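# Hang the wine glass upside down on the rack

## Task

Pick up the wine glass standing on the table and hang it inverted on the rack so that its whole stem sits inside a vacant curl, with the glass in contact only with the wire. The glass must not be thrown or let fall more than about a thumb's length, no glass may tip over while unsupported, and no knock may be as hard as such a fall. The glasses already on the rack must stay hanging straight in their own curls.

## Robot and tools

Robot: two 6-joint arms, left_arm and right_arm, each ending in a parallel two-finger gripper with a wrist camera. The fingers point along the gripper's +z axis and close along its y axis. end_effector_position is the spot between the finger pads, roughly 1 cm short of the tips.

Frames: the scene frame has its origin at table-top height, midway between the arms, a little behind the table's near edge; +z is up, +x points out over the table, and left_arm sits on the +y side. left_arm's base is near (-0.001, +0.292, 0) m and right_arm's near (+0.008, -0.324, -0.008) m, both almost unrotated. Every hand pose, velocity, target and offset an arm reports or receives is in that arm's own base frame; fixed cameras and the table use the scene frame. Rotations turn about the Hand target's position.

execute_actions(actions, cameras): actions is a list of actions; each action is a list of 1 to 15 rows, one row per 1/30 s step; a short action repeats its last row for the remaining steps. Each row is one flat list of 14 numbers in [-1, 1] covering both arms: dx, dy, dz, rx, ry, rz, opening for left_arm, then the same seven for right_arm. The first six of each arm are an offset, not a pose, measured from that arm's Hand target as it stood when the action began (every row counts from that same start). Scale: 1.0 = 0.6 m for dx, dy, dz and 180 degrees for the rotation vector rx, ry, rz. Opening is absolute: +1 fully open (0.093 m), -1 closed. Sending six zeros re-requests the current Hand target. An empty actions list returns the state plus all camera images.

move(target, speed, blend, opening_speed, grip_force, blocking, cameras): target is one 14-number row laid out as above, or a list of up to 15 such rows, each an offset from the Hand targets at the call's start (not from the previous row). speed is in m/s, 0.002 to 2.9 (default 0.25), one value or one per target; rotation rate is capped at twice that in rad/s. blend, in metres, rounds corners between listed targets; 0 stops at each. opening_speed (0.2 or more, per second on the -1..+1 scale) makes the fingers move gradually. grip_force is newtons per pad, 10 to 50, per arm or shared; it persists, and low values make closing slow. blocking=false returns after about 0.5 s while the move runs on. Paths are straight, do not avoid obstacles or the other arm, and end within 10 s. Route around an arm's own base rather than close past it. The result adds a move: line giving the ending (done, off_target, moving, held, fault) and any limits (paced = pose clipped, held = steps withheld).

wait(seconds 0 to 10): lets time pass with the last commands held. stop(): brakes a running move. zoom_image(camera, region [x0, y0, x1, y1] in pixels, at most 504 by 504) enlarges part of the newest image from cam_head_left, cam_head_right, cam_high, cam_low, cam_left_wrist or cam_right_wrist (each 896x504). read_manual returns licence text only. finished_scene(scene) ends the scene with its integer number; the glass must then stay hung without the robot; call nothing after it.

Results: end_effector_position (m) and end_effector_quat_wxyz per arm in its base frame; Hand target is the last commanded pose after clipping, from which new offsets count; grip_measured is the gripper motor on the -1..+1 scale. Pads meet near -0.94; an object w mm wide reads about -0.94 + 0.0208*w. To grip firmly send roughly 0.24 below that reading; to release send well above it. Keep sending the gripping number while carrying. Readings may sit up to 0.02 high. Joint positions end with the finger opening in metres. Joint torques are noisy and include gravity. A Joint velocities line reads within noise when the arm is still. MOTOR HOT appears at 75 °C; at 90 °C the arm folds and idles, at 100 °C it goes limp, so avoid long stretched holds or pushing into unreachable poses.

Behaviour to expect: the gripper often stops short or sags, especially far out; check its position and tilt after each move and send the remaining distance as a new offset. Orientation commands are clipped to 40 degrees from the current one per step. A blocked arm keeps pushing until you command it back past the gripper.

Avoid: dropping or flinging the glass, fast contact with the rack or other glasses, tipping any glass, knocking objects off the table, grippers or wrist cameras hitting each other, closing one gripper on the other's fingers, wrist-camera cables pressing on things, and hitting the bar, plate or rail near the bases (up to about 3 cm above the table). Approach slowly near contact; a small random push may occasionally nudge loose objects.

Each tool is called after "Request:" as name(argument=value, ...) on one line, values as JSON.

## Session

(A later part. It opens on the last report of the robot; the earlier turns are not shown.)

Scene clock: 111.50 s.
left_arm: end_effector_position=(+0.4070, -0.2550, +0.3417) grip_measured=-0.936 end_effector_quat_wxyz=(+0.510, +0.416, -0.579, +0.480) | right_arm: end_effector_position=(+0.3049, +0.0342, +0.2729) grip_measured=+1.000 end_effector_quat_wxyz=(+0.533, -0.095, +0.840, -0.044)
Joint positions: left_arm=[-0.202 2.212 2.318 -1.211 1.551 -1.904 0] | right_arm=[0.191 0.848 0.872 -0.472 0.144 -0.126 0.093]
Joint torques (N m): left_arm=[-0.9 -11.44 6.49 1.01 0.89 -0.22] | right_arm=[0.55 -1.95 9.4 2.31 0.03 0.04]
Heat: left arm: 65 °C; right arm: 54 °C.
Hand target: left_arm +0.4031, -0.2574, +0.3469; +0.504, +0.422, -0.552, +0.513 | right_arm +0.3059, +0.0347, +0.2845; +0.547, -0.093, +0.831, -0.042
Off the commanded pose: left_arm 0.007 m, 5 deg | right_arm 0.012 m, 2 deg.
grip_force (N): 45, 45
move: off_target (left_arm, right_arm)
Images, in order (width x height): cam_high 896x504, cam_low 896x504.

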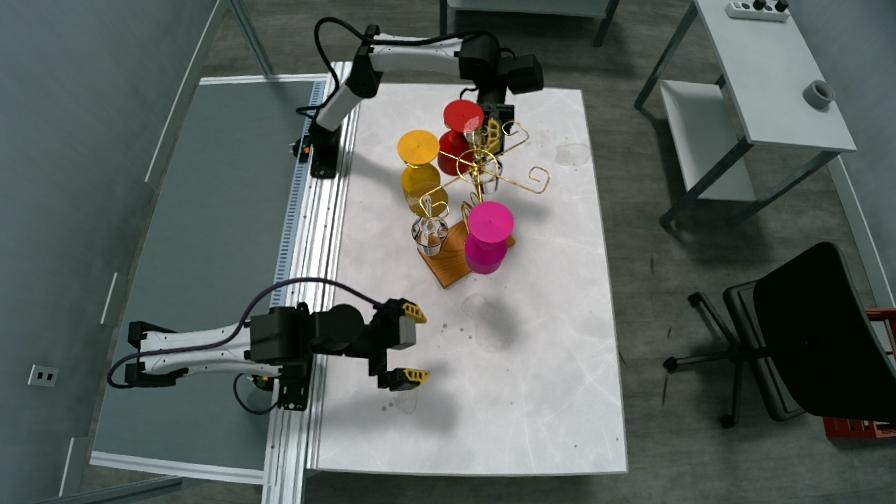

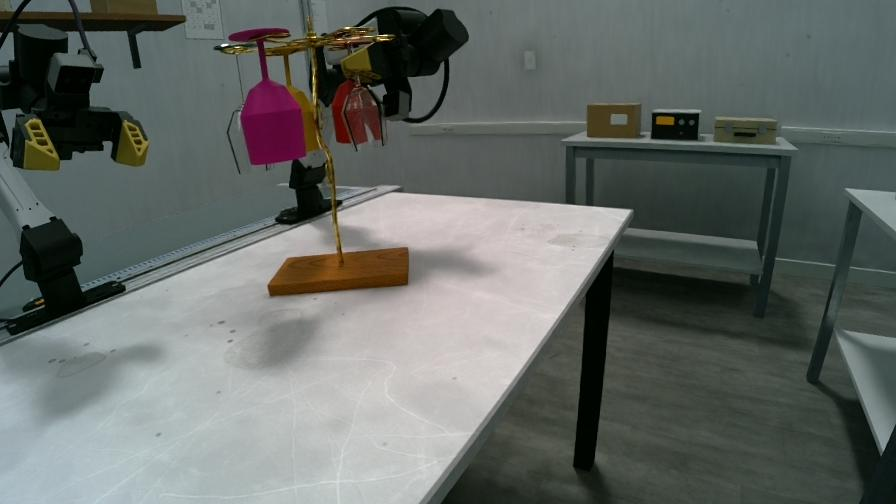

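Request:
move(target=[0,-0.018,0,0.0042,0.0218,-0.022,-1,0,0,0,0,0,0,1], speed=0.03, cameras=["cam_high","cam_low"])

Request:
zoom_image(camera="cam_high", region=[440, 85, 540, 185])

Request:
zoom_image(camera="cam_low", region=[310, 15, 430, 135])

Scene clock: 113.87 s.
left_arm: end_effector_position=(+0.4038, -0.2644, +0.3430) grip_measured=-0.936 end_effector_quat_wxyz=(+0.532, +0.430, -0.569, +0.456) | right_arm: end_effector_position=(+0.3049, +0.0342, +0.2729) grip_measured=+1.000 end_effector_quat_wxyz=(+0.533, -0.095, +0.840, -0.044)
Joint positions: left_arm=[-0.223 2.212 2.318 -1.176 1.551 -2.011 0] | right_arm=[0.191 0.848 0.872 -0.472 0.144 -0.126 0.093]
Joint torques (N m): left_arm=[-1.11 -9.76 8.25 1.08 1.04 -0.19] | right_arm=[0.65 -1.91 9.36 2.3 0.04 0.05]
Heat: left arm: 65 °C; right arm: 54 °C.
Hand target: left_arm +0.4032, -0.2682, +0.3469; +0.537, +0.423, -0.552, +0.477 | right_arm +0.3059, +0.0347, +0.2845; +0.547, -0.093, +0.831, -0.042
Off the commanded pose: left_arm 0.006 m, 3 deg | right_arm 0.012 m, 2 deg.
joint sent to its limit (left arm) — joint 5 (wrist yaw), upper limit. The joint targets are off in orientation, not in position.
grip_force (N): 45, 45
move: off_target (left_arm, right_arm)
Images, in order (width x height): cam_high 896x504, cam_low 896x504.

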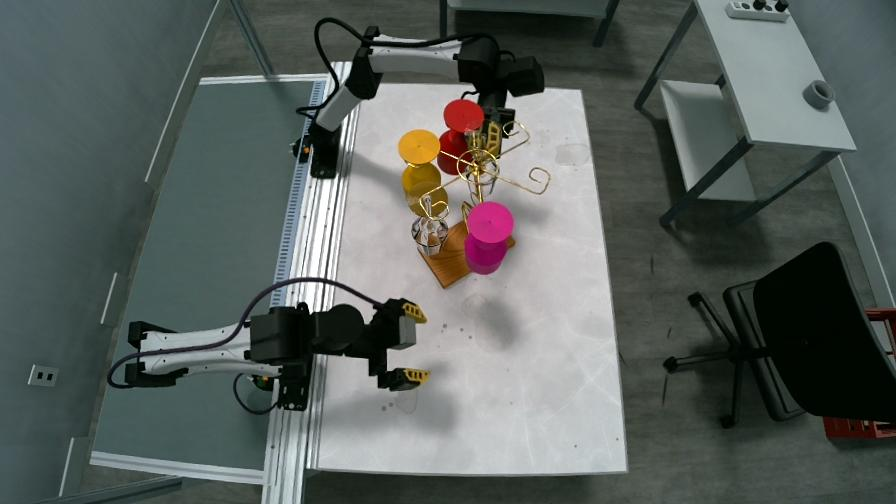

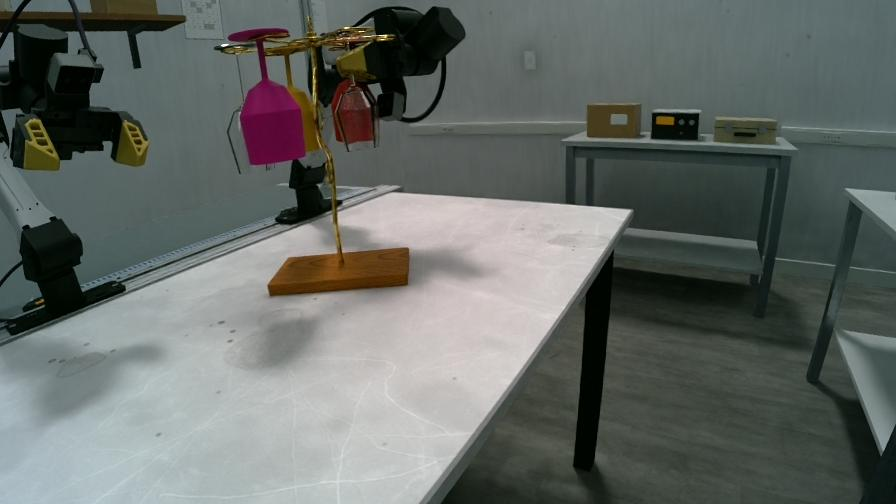

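Scaled by 5.040 from the camera's 896x504 image, which has a finer 1280x720 frame.

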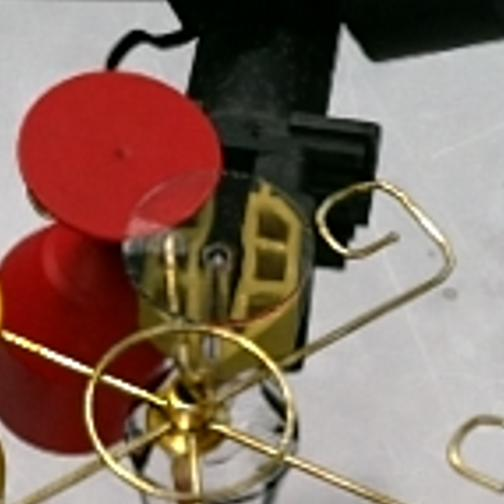

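Scaled by 4.200 from the camera's 896x504 image, which has a finer 1280x720 frame.

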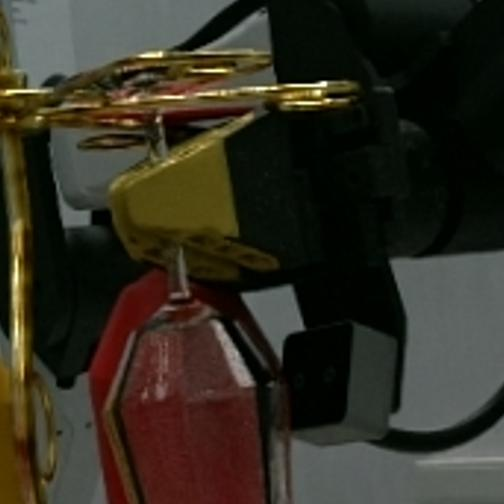

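Request:
move(target=[[0.013,0,0,0,0,0,-1,0,0,0,0,0,0,1],[0.023,0,-0.0135,0,0.006,0,-1,0,0,0,0,0,0,1]], speed=0.03, cameras=["cam_high","cam_low"])

Request:
zoom_image(camera="cam_high", region=[440, 85, 540, 185])

Request:
zoom_image(camera="cam_low", region=[310, 15, 430, 135])

Scene clock: 116.63 s.
left_arm: end_effector_position=(+0.4152, -0.2674, +0.3369) grip_measured=-0.936 end_effector_quat_wxyz=(+0.540, +0.431, -0.563, +0.453) | right_arm: end_effector_position=(+0.3049, +0.0342, +0.2729) grip_measured=+1.000 end_effector_quat_wxyz=(+0.533, -0.095, +0.840, -0.044)
Joint positions: left_arm=[-0.224 2.249 2.338 -1.1 1.563 -2.087 0] | right_arm=[0.191 0.848 0.872 -0.472 0.144 -0.126 0.093]
Joint torques (N m): left_arm=[-0.34 -10.1 8.49 1.12 0.87 -0.21] | right_arm=[0.58 -1.84 9.37 2.3 0.05 0.04]
Heat: left arm: 65 °C; right arm: 54 °C.
Hand target: left_arm +0.4170, -0.2682, +0.3389; +0.542, +0.428, -0.547, +0.473 | right_arm +0.3059, +0.0347, +0.2845; +0.547, -0.093, +0.831, -0.042
Off the commanded pose: left_arm 0.003 m, 3 deg | right_arm 0.012 m, 2 deg.
joint sent to its limit (left arm) — joint 5 (wrist yaw), upper limit. The joint targets are off in orientation, not in position.
grip_force (N): 45, 45
move: off_target (left_arm, right_arm)
Images, in order (width x height): cam_high 896x504, cam_low 896x504.

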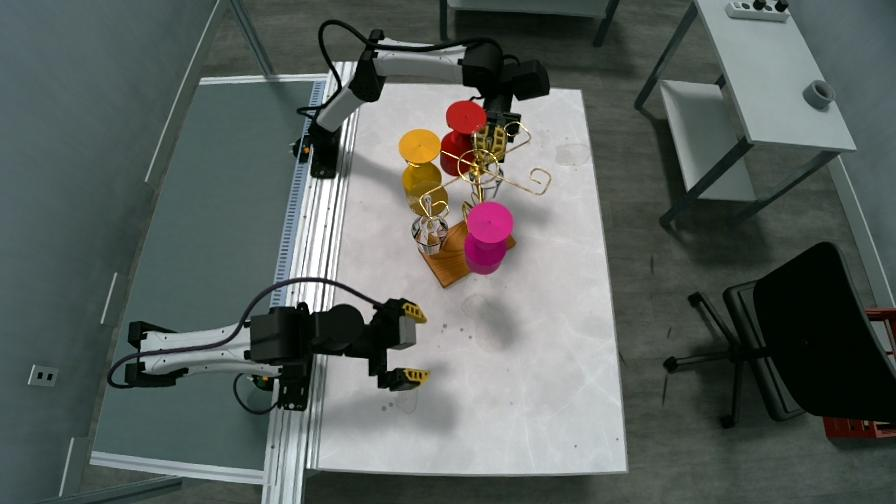

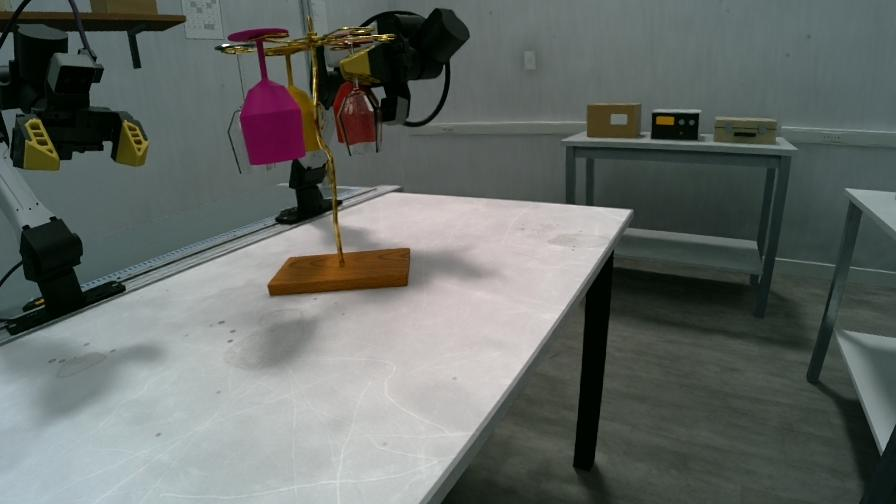

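Scaled by 5.040 from the camera's 896x504 image, which has a finer 1280x720 frame.

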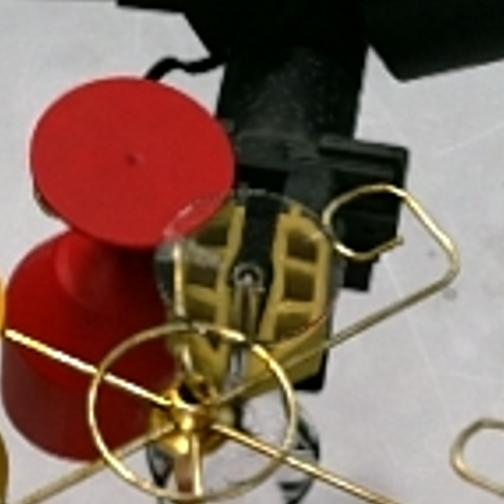

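Scaled by 4.200 from the camera's 896x504 image, which has a finer 1280x720 frame.

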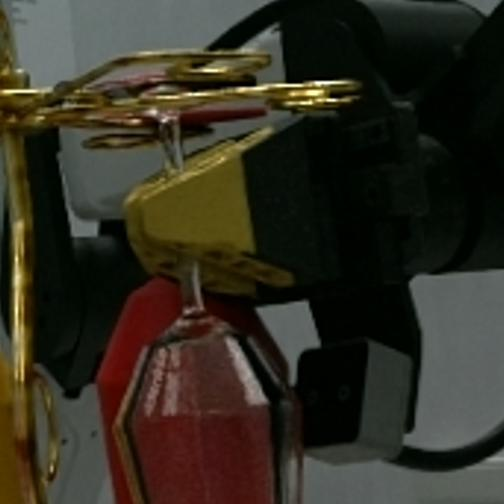

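Request:
zoom_image(camera="cam_low", region=[325, 20, 405, 70])

Request:
zoom_image(camera="cam_high", region=[465, 110, 545, 170])

Request:
execute_actions(actions=[], cameras=["cam_head_left","cam_head_right"])

Request:
zoom_image(camera="cam_head_left", region=[360, 90, 460, 170])

Request:
zoom_image(camera="cam_head_right", region=[300, 60, 480, 180])

Scaled by 6.300 from the camera's 896x504 image, which has a finer 1280x720 frame.

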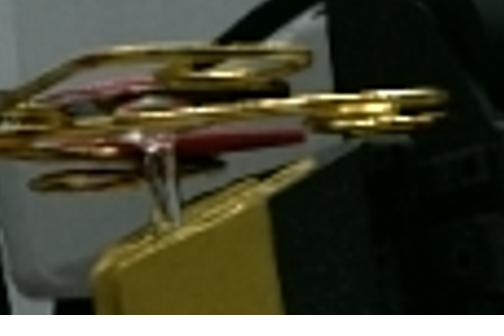

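Scaled by 6.300 from the camera's 896x504 image, which has a finer 1280x720 frame.

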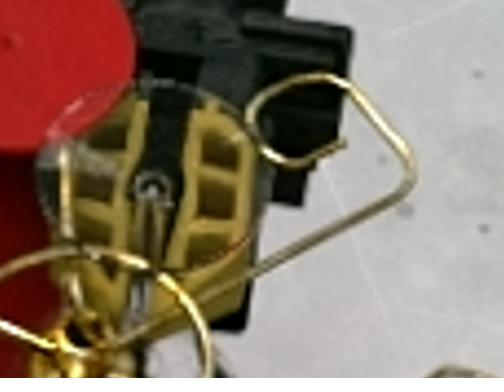

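Scene clock: 116.87 s.
left_arm: end_effector_position=(+0.4152, -0.2674, +0.3370) grip_measured=-0.936 end_effector_quat_wxyz=(+0.540, +0.431, -0.563, +0.453) | right_arm: end_effector_position=(+0.3049, +0.0342, +0.2729) grip_measured=+1.000 end_effector_quat_wxyz=(+0.533, -0.095, +0.840, -0.044)
Joint positions: left_arm=[-0.224 2.249 2.338 -1.1 1.563 -2.087 0] | right_arm=[0.191 0.848 0.872 -0.472 0.144 -0.126 0.093]
Joint velocities: within noise
Joint torques (N m): left_arm=[-0.29 -9.96 8.55 1.08 0.89 -0.2] | right_arm=[0.61 -1.91 9.42 2.31 0.03 0.03]
Heat: left arm: 65 °C; right arm: 54 °C.
Hand target: left_arm +0.4170, -0.2682, +0.3389; +0.542, +0.428, -0.547, +0.473 | right_arm +0.3059, +0.0347, +0.2845; +0.547, -0.093, +0.831, -0.042
Tool commands: left_gripper/opening=-1.0 right_gripper/opening=+1.0
Off the commanded pose: left_arm 0.003 m, 3 deg | right_arm 0.012 m, 2 deg.
grip_force (N): 45, 45
Images, in order (width x height): cam_head_left 896x504, cam_head_right 896x504.

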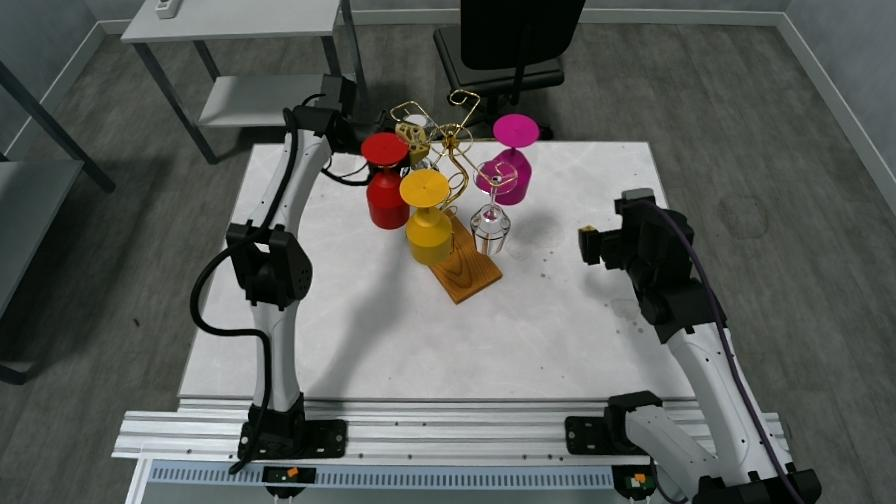

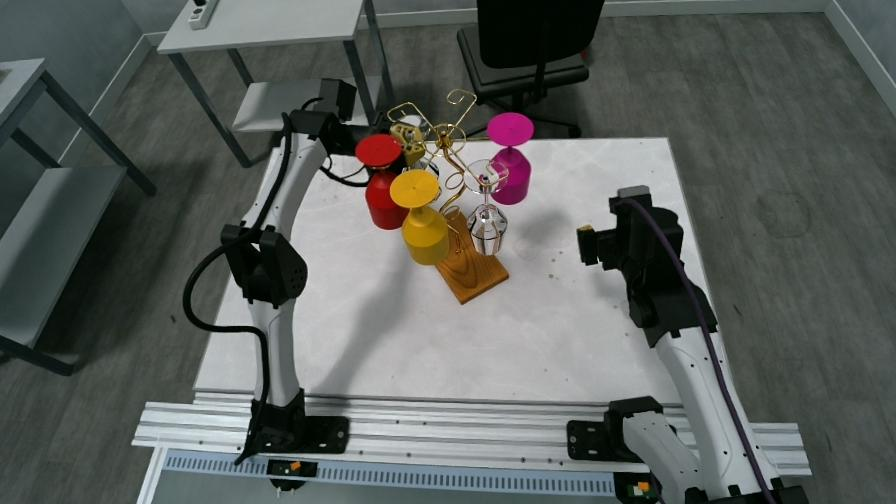

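Scaled by 5.040 from the camera's 896x504 image, which has a finer 1280x720 frame.

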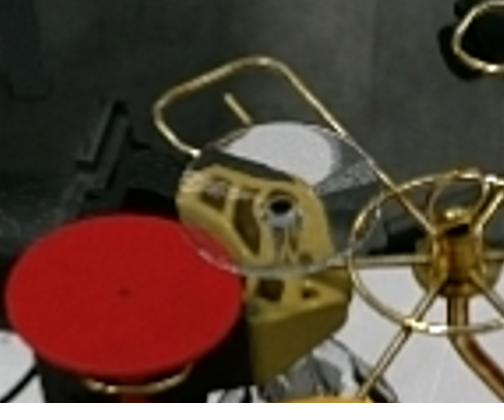

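Scaled by 2.800 from the camera's 896x504 image, which has a finer 1280x720 frame.

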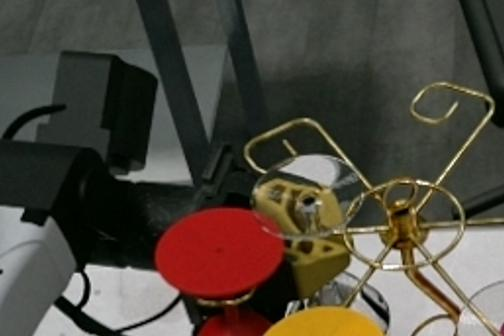

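Request:
move(target=[0.078,0.002,0.004,-0.002,-0.012,0,-1,0,0,0,0,0,0,1], speed=0.04, cameras=["cam_high","cam_low"])

Request:
zoom_image(camera="cam_high", region=[440, 85, 540, 185])

Request:
zoom_image(camera="cam_low", region=[325, 20, 405, 100])

Scene clock: 119.43 s.
left_arm: end_effector_position=(+0.4551, -0.2708, +0.3364) grip_measured=-0.936 end_effector_quat_wxyz=(+0.505, +0.396, -0.589, +0.492) | right_arm: end_effector_position=(+0.3049, +0.0342, +0.2729) grip_measured=+1.000 end_effector_quat_wxyz=(+0.533, -0.095, +0.840, -0.044)
Joint positions: left_arm=[-0.213 2.537 2.84 -1.169 1.561 -2.095 0] | right_arm=[0.191 0.848 0.872 -0.472 0.144 -0.126 0.093]
Joint torques (N m): left_arm=[0.99 -11.48 9.11 1.38 0.55 -0.14] | right_arm=[0.59 -1.85 9.5 2.31 0.05 0.04]
Heat: left arm: 65 °C; right arm: 54 °C.
Hand target: left_arm +0.4637, -0.2671, +0.3412; +0.533, +0.417, -0.556, +0.482 | right_arm +0.3059, +0.0347, +0.2845; +0.547, -0.093, +0.831, -0.042
Off the commanded pose: left_arm 0.011 m, 6 deg | right_arm 0.012 m, 2 deg.
elbow stopped short (left arm): the move would have taken joint 3 (elbow) straighter than the controller allows.
joint sent to its limit (left arm) — joint 6 (wrist roll), lower limit. The joint targets are off in position and orientation.
grip_force (N): 45, 45
move: off_target (left_arm, right_arm)
Images, in order (width x height): cam_high 896x504, cam_low 896x504.

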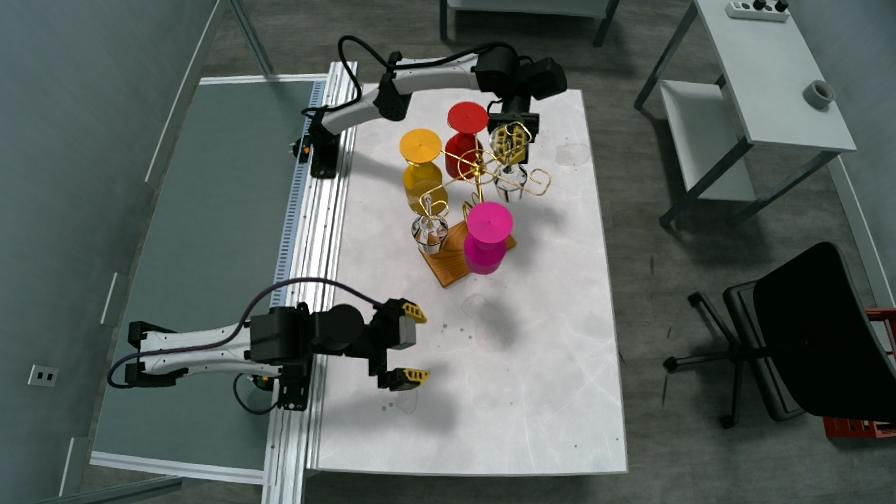

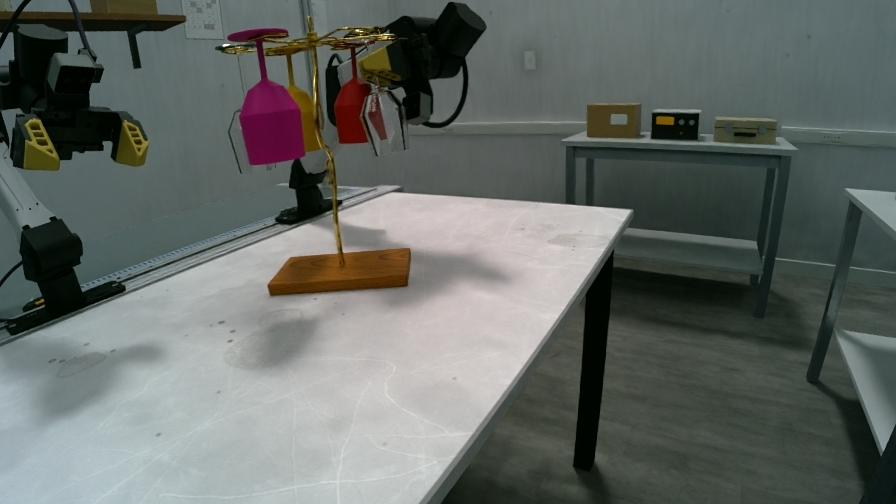

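Scaled by 5.040 from the camera's 896x504 image, which has a finer 1280x720 frame.

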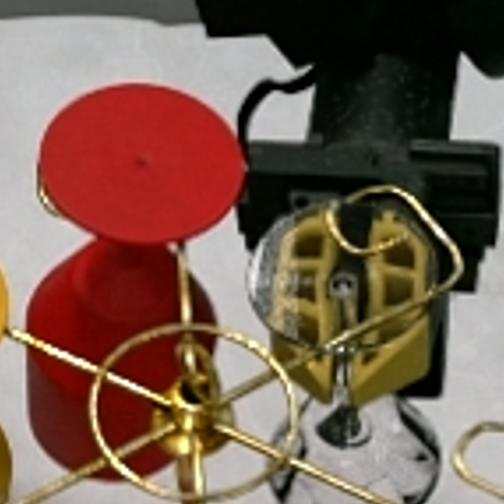

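Scaled by 6.300 from the camera's 896x504 image, which has a finer 1280x720 frame.

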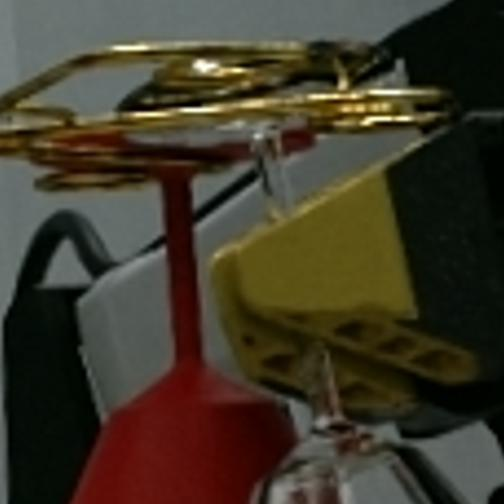

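Request:
move(target=[-0.008,0.054,0.0,0,0,0.015,-1,0,0,0,0,0,0,1], speed=0.03, cameras=["cam_high","cam_low","cam_head_left"])

Request:
zoom_image(camera="cam_high", region=[440, 85, 540, 185])

Request:
zoom_image(camera="cam_low", region=[325, 20, 405, 100])

Request:
zoom_image(camera="cam_head_left", region=[360, 80, 460, 180])

Scene clock: 123.00 s.
left_arm: end_effector_position=(+0.4579, -0.2485, +0.3380) grip_measured=-0.936 end_effector_quat_wxyz=(+0.518, +0.423, -0.563, +0.485) | right_arm: end_effector_position=(+0.3049, +0.0342, +0.2729) grip_measured=+1.000 end_effector_quat_wxyz=(+0.533, -0.095, +0.840, -0.044)
Joint positions: left_arm=[-0.168 2.53 2.84 -1.264 1.58 -2.08 0] | right_arm=[0.191 0.848 0.872 -0.472 0.144 -0.126 0.093]
Joint torques (N m): left_arm=[2.22 -13.55 5.59 0.79 0.67 -0.1] | right_arm=[0.58 -1.83 9.42 2.3 0.03 0.04]
Heat: left arm: 67 °C; right arm: 54 °C.
Hand target: left_arm +0.4589, -0.2347, +0.3413; +0.522, +0.430, -0.546, +0.495 | right_arm +0.3059, +0.0347, +0.2845; +0.547, -0.093, +0.831, -0.042
Off the commanded pose: left_arm 0.014 m, 2 deg | right_arm 0.012 m, 2 deg.
joint read past its limit (left arm) — joint 5 (wrist yaw), upper limit.
joint sent to its limit (left arm) — joint 5 (wrist yaw), upper limit. The joint targets still meet the commanded pose.
grip_force (N): 45, 45
move: off_target (left_arm, right_arm)
Images, in order (width x height): cam_head_left 896x504, cam_high 896x504, cam_low 896x504.

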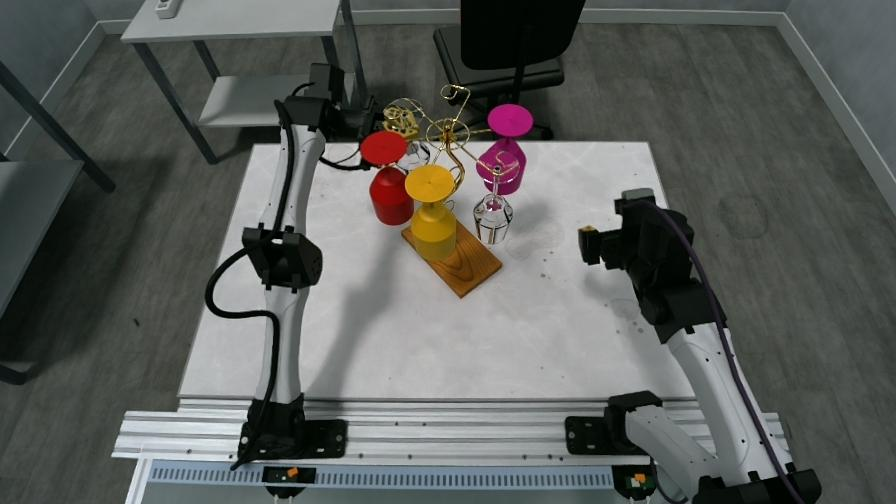

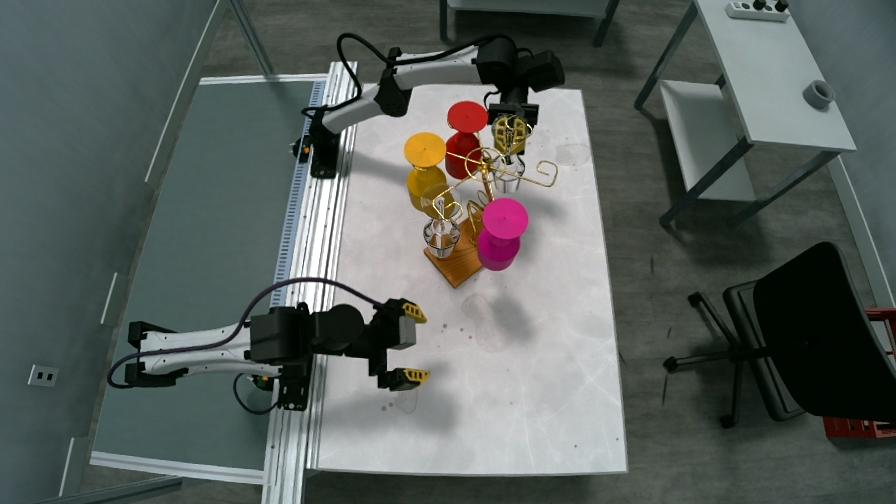

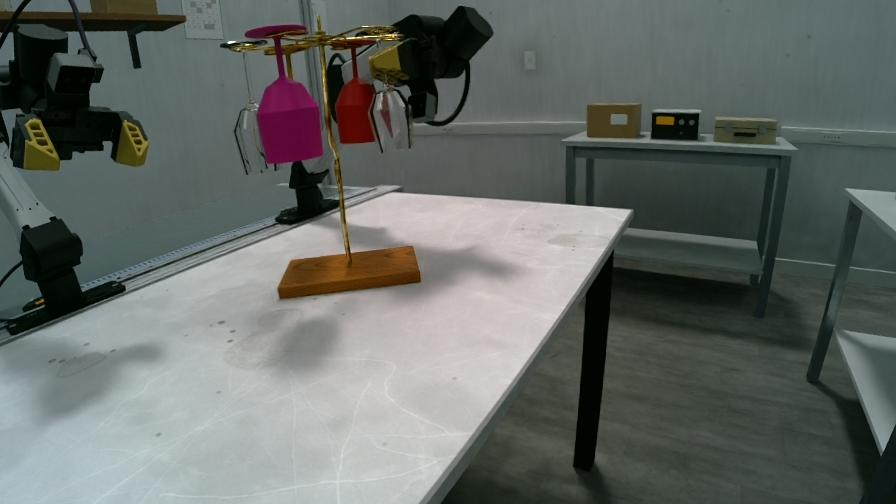

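Scaled by 5.040 from the camera's 896x504 image, which has a finer 1280x720 frame.

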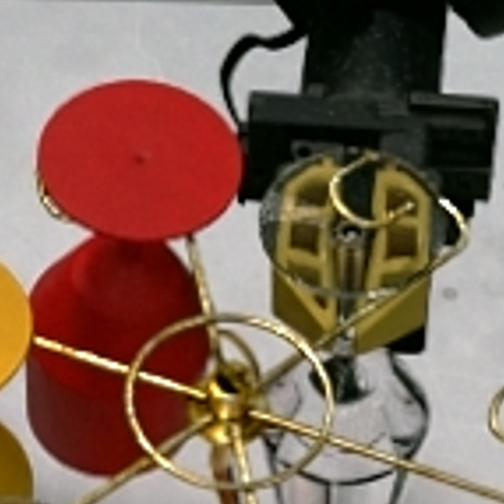

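Scaled by 6.300 from the camera's 896x504 image, which has a finer 1280x720 frame.

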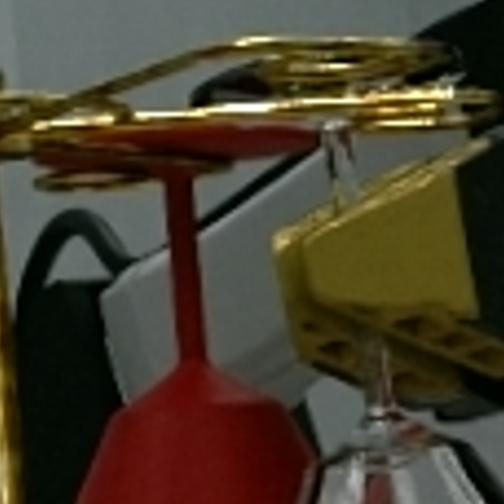

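Scaled by 5.040 from the camera's 896x504 image, which has a finer 1280x720 frame.

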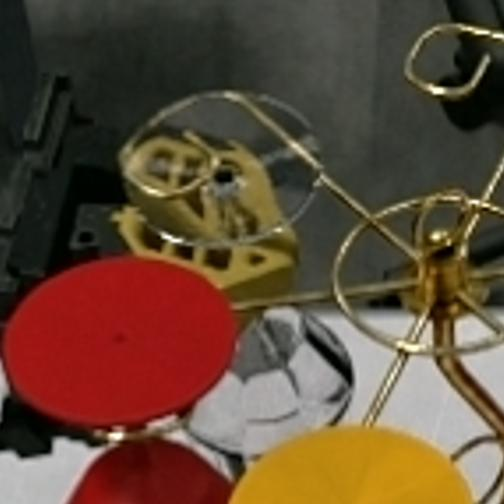

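Request:
move(target=[0,-0.033,0,0,0,0,-1,0,0,0,0,0,0,1], speed=0.03, cameras=["all"])

Request:
zoom_image(camera="cam_high", region=[400, 90, 560, 300])

Request:
zoom_image(camera="cam_head_right", region=[370, 80, 550, 320])

Scene clock: 125.27 s.
left_arm: end_effector_position=(+0.4580, -0.2514, +0.3380) grip_measured=-0.936 end_effector_quat_wxyz=(+0.514, +0.423, -0.567, +0.485) | right_arm: end_effector_position=(+0.3049, +0.0342, +0.2729) grip_measured=+1.000 end_effector_quat_wxyz=(+0.533, -0.095, +0.840, -0.044)
Joint positions: left_arm=[-0.174 2.53 2.844 -1.251 1.569 -2.089 0] | right_arm=[0.191 0.848 0.872 -0.472 0.144 -0.126 0.093]
Joint torques (N m): left_arm=[-0.7 -11.28 8.58 1.13 0.68 -0.18] | right_arm=[0.66 -1.87 9.37 2.3 0.04 0.04]
Heat: left arm: 67 °C; right arm: 54 °C.
Hand target: left_arm +0.4589, -0.2545, +0.3412; +0.521, +0.430, -0.546, +0.495 | right_arm +0.3059, +0.0347, +0.2845; +0.547, -0.093, +0.831, -0.042
Off the commanded pose: left_arm 0.005 m, 3 deg | right_arm 0.012 m, 2 deg.
elbow stopped short (left arm): the move would have taken joint 3 (elbow) straighter than the controller allows.
joint sent to its limit (left arm) — joint 6 (wrist roll), lower limit. The joint targets are off in orientation, not in position.
grip_force (N): 45, 45
move: off_target (left_arm, right_arm)

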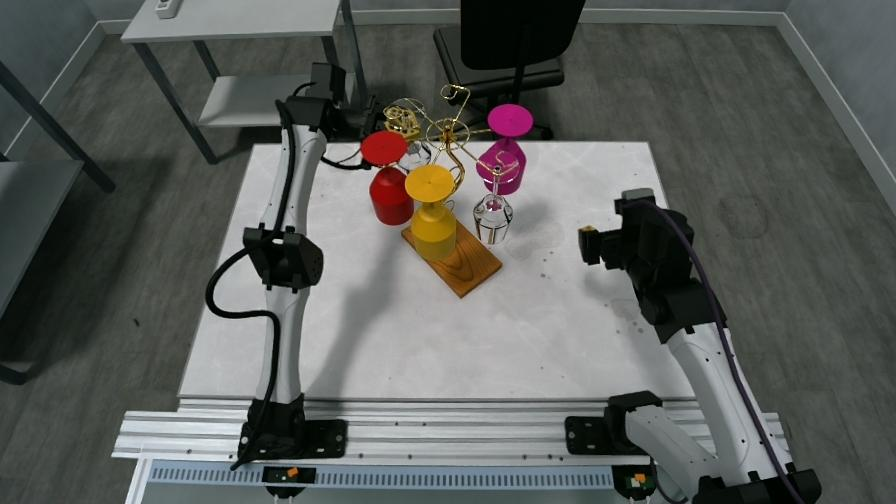

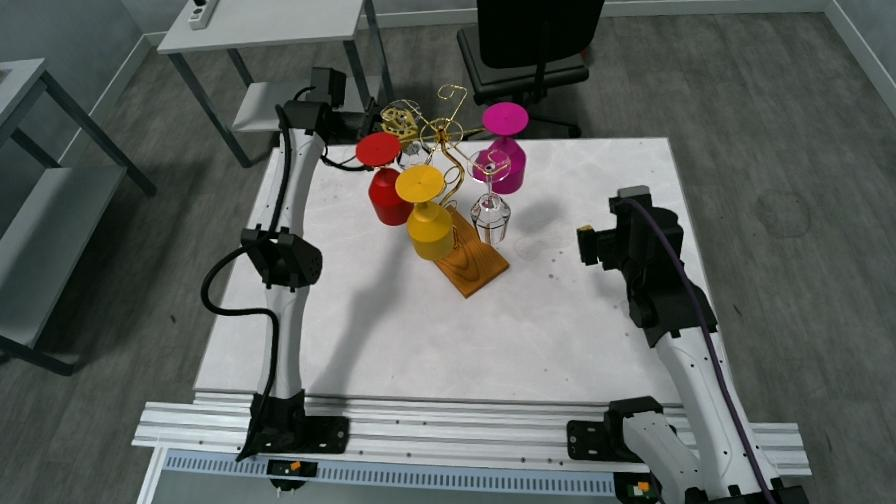

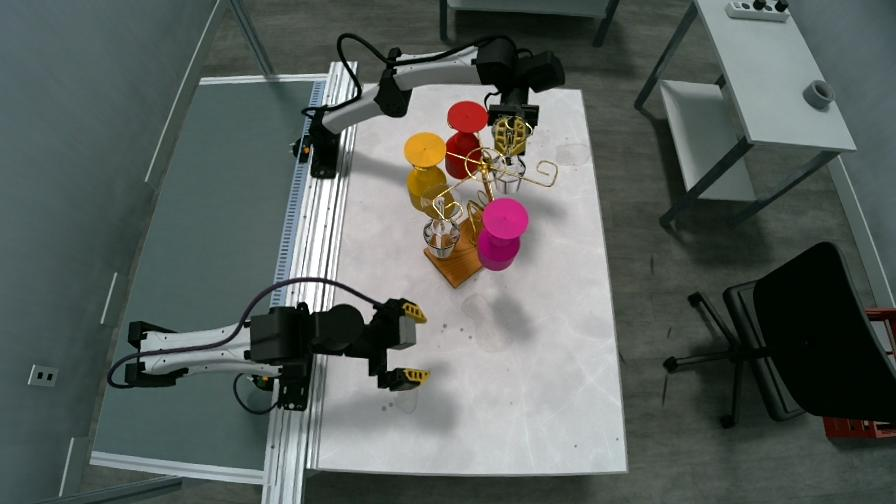

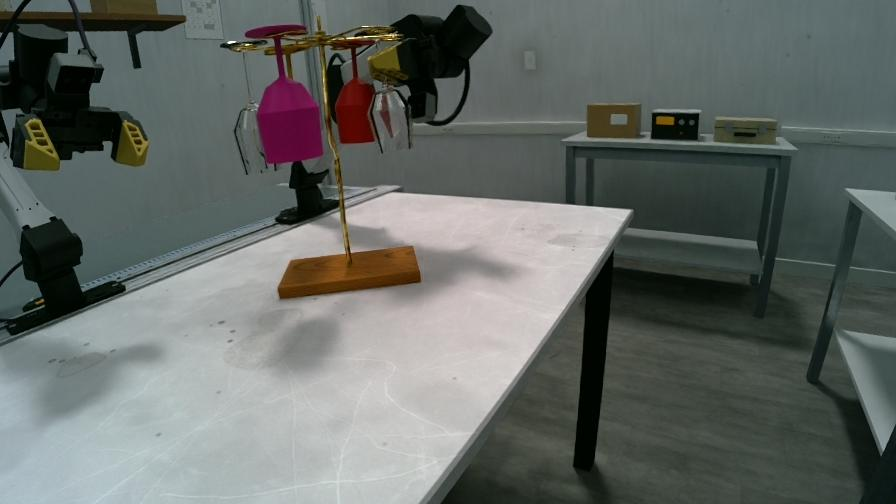

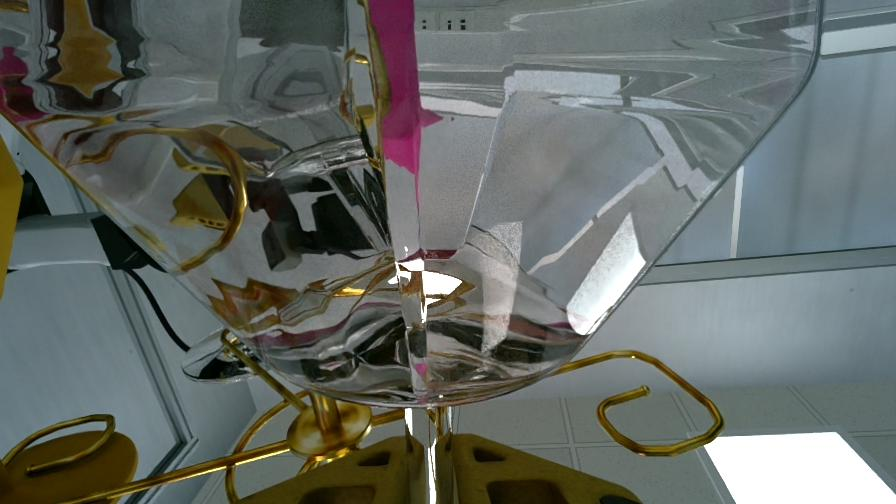

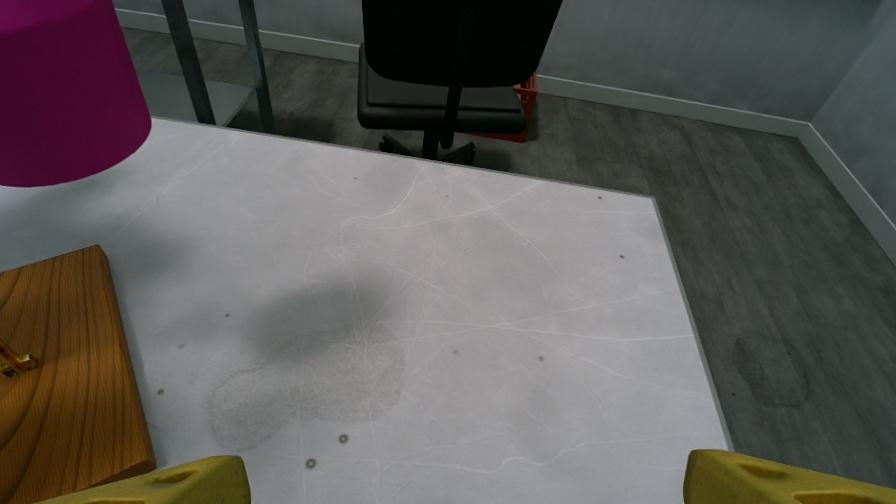

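Scaled by 2.400 from the camera's 896x504 image, which has a finer 1280x720 frame.

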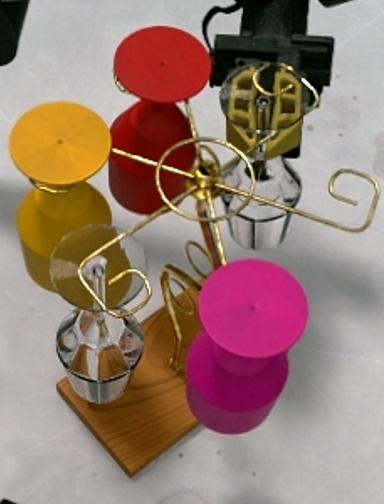

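Scaled by 2.100 from the camera's 896x504 image, which has a finer 1280x720 frame.

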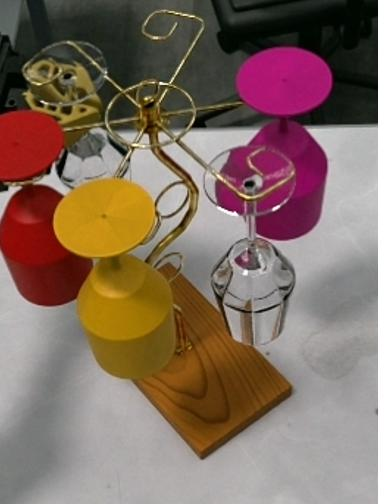

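Request:
move(target=[[0,0,0,0,0,0,-1,0.2,0.105,-0.17,0.0598,0.0015,0.1827,-1],[0,0,0,0,0,0,-1,0.2,0.105,-0.31,0.0598,0.0015,0.1827,-1]], speed=0.25, blend=[0.03,0], cameras=["cam_head_right","cam_high","cam_low","cam_right_wrist"])

Scene clock: 130.50 s.
left_arm: end_effector_position=(+0.4580, -0.2516, +0.3380) grip_measured=-0.936 end_effector_quat_wxyz=(+0.514, +0.423, -0.567, +0.485) | right_arm: end_effector_position=(+0.4256, +0.0981, +0.0988) grip_measured=-0.971 end_effector_quat_wxyz=(+0.536, -0.273, +0.777, +0.187)
Joint positions: left_arm=[-0.174 2.53 2.844 -1.25 1.569 -2.089 0] | right_arm=[-0.001 1.733 0.681 0.599 -0.624 -0.279 0]
Joint torques (N m): left_arm=[-0.69 -11.28 8.66 1.15 0.72 -0.21] | right_arm=[0.09 -6.13 5.97 2.31 -0.33 0.09]
Heat: left arm: 68 °C; right arm: 54 °C.
Hand target: left_arm +0.4589, -0.2545, +0.3413; +0.522, +0.430, -0.546, +0.495 | right_arm +0.4258, +0.0978, +0.0985; +0.540, -0.274, +0.772, +0.191
Off the commanded pose: left_arm 0.004 m, 3 deg | right_arm 0.000 m, 1 deg.
elbow stopped short (left arm): the move would have taken joint 3 (elbow) straighter than the controller allows.
joint sent to its limit (left arm) — joint 6 (wrist roll), lower limit. The joint targets are off in orientation, not in position.
grip_force (N): 45, 45
move: off_target (left_arm)
Images, in order (width x height): cam_head_right 896x504, cam_high 896x504, cam_low 896x504, cam_right_wrist 896x504.

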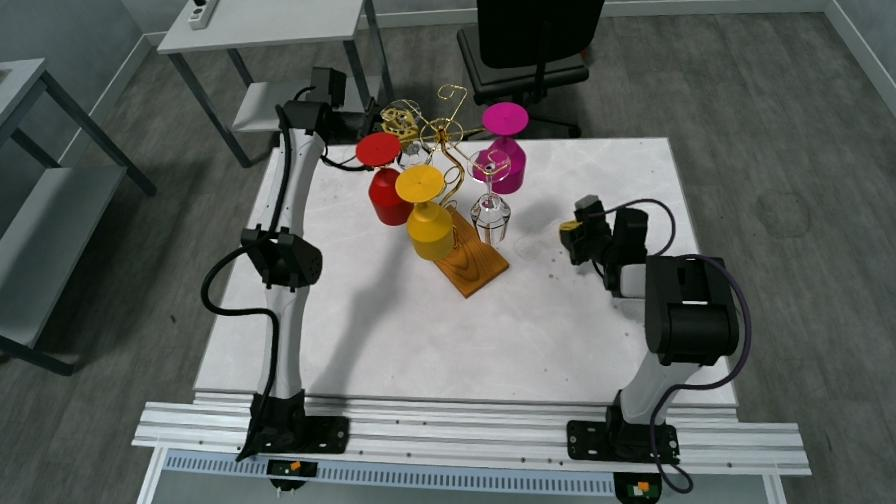

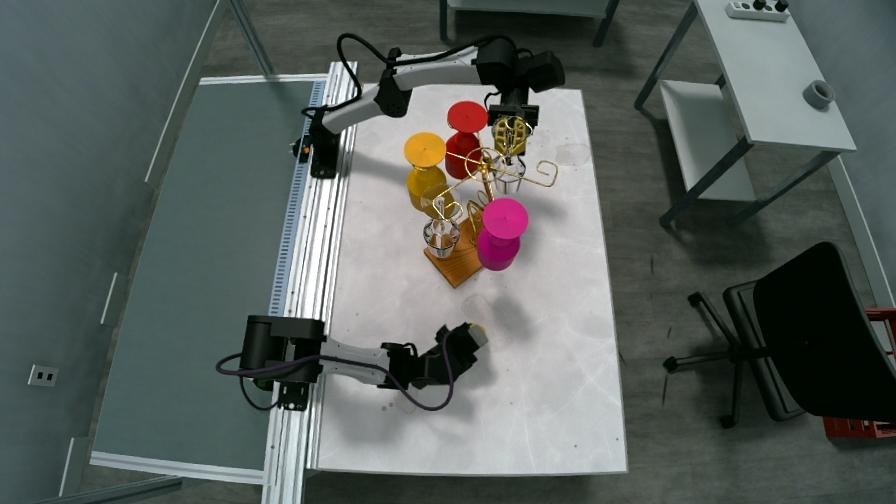

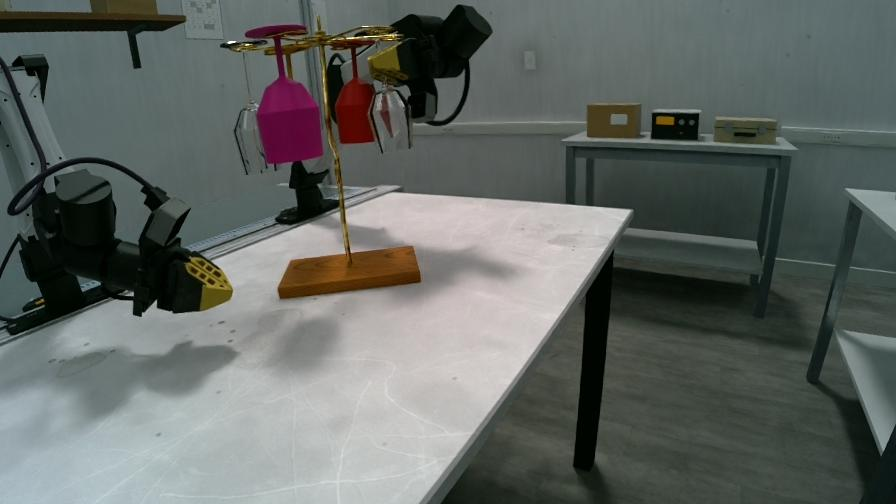

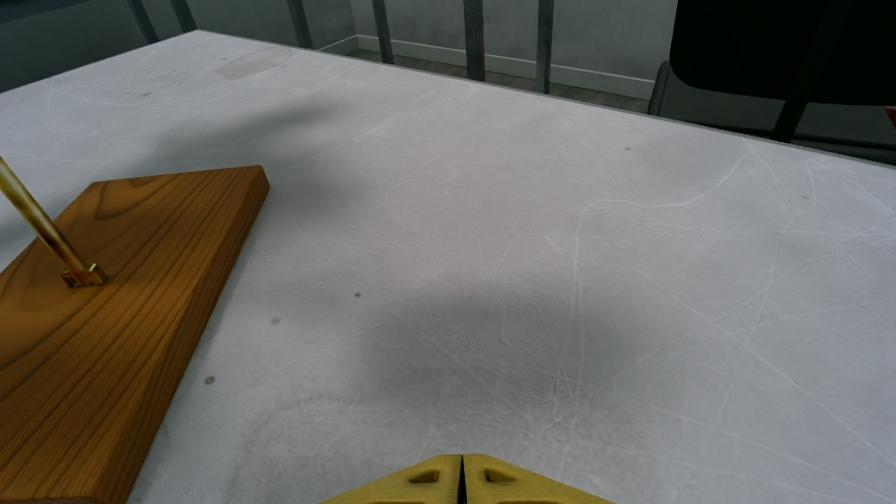

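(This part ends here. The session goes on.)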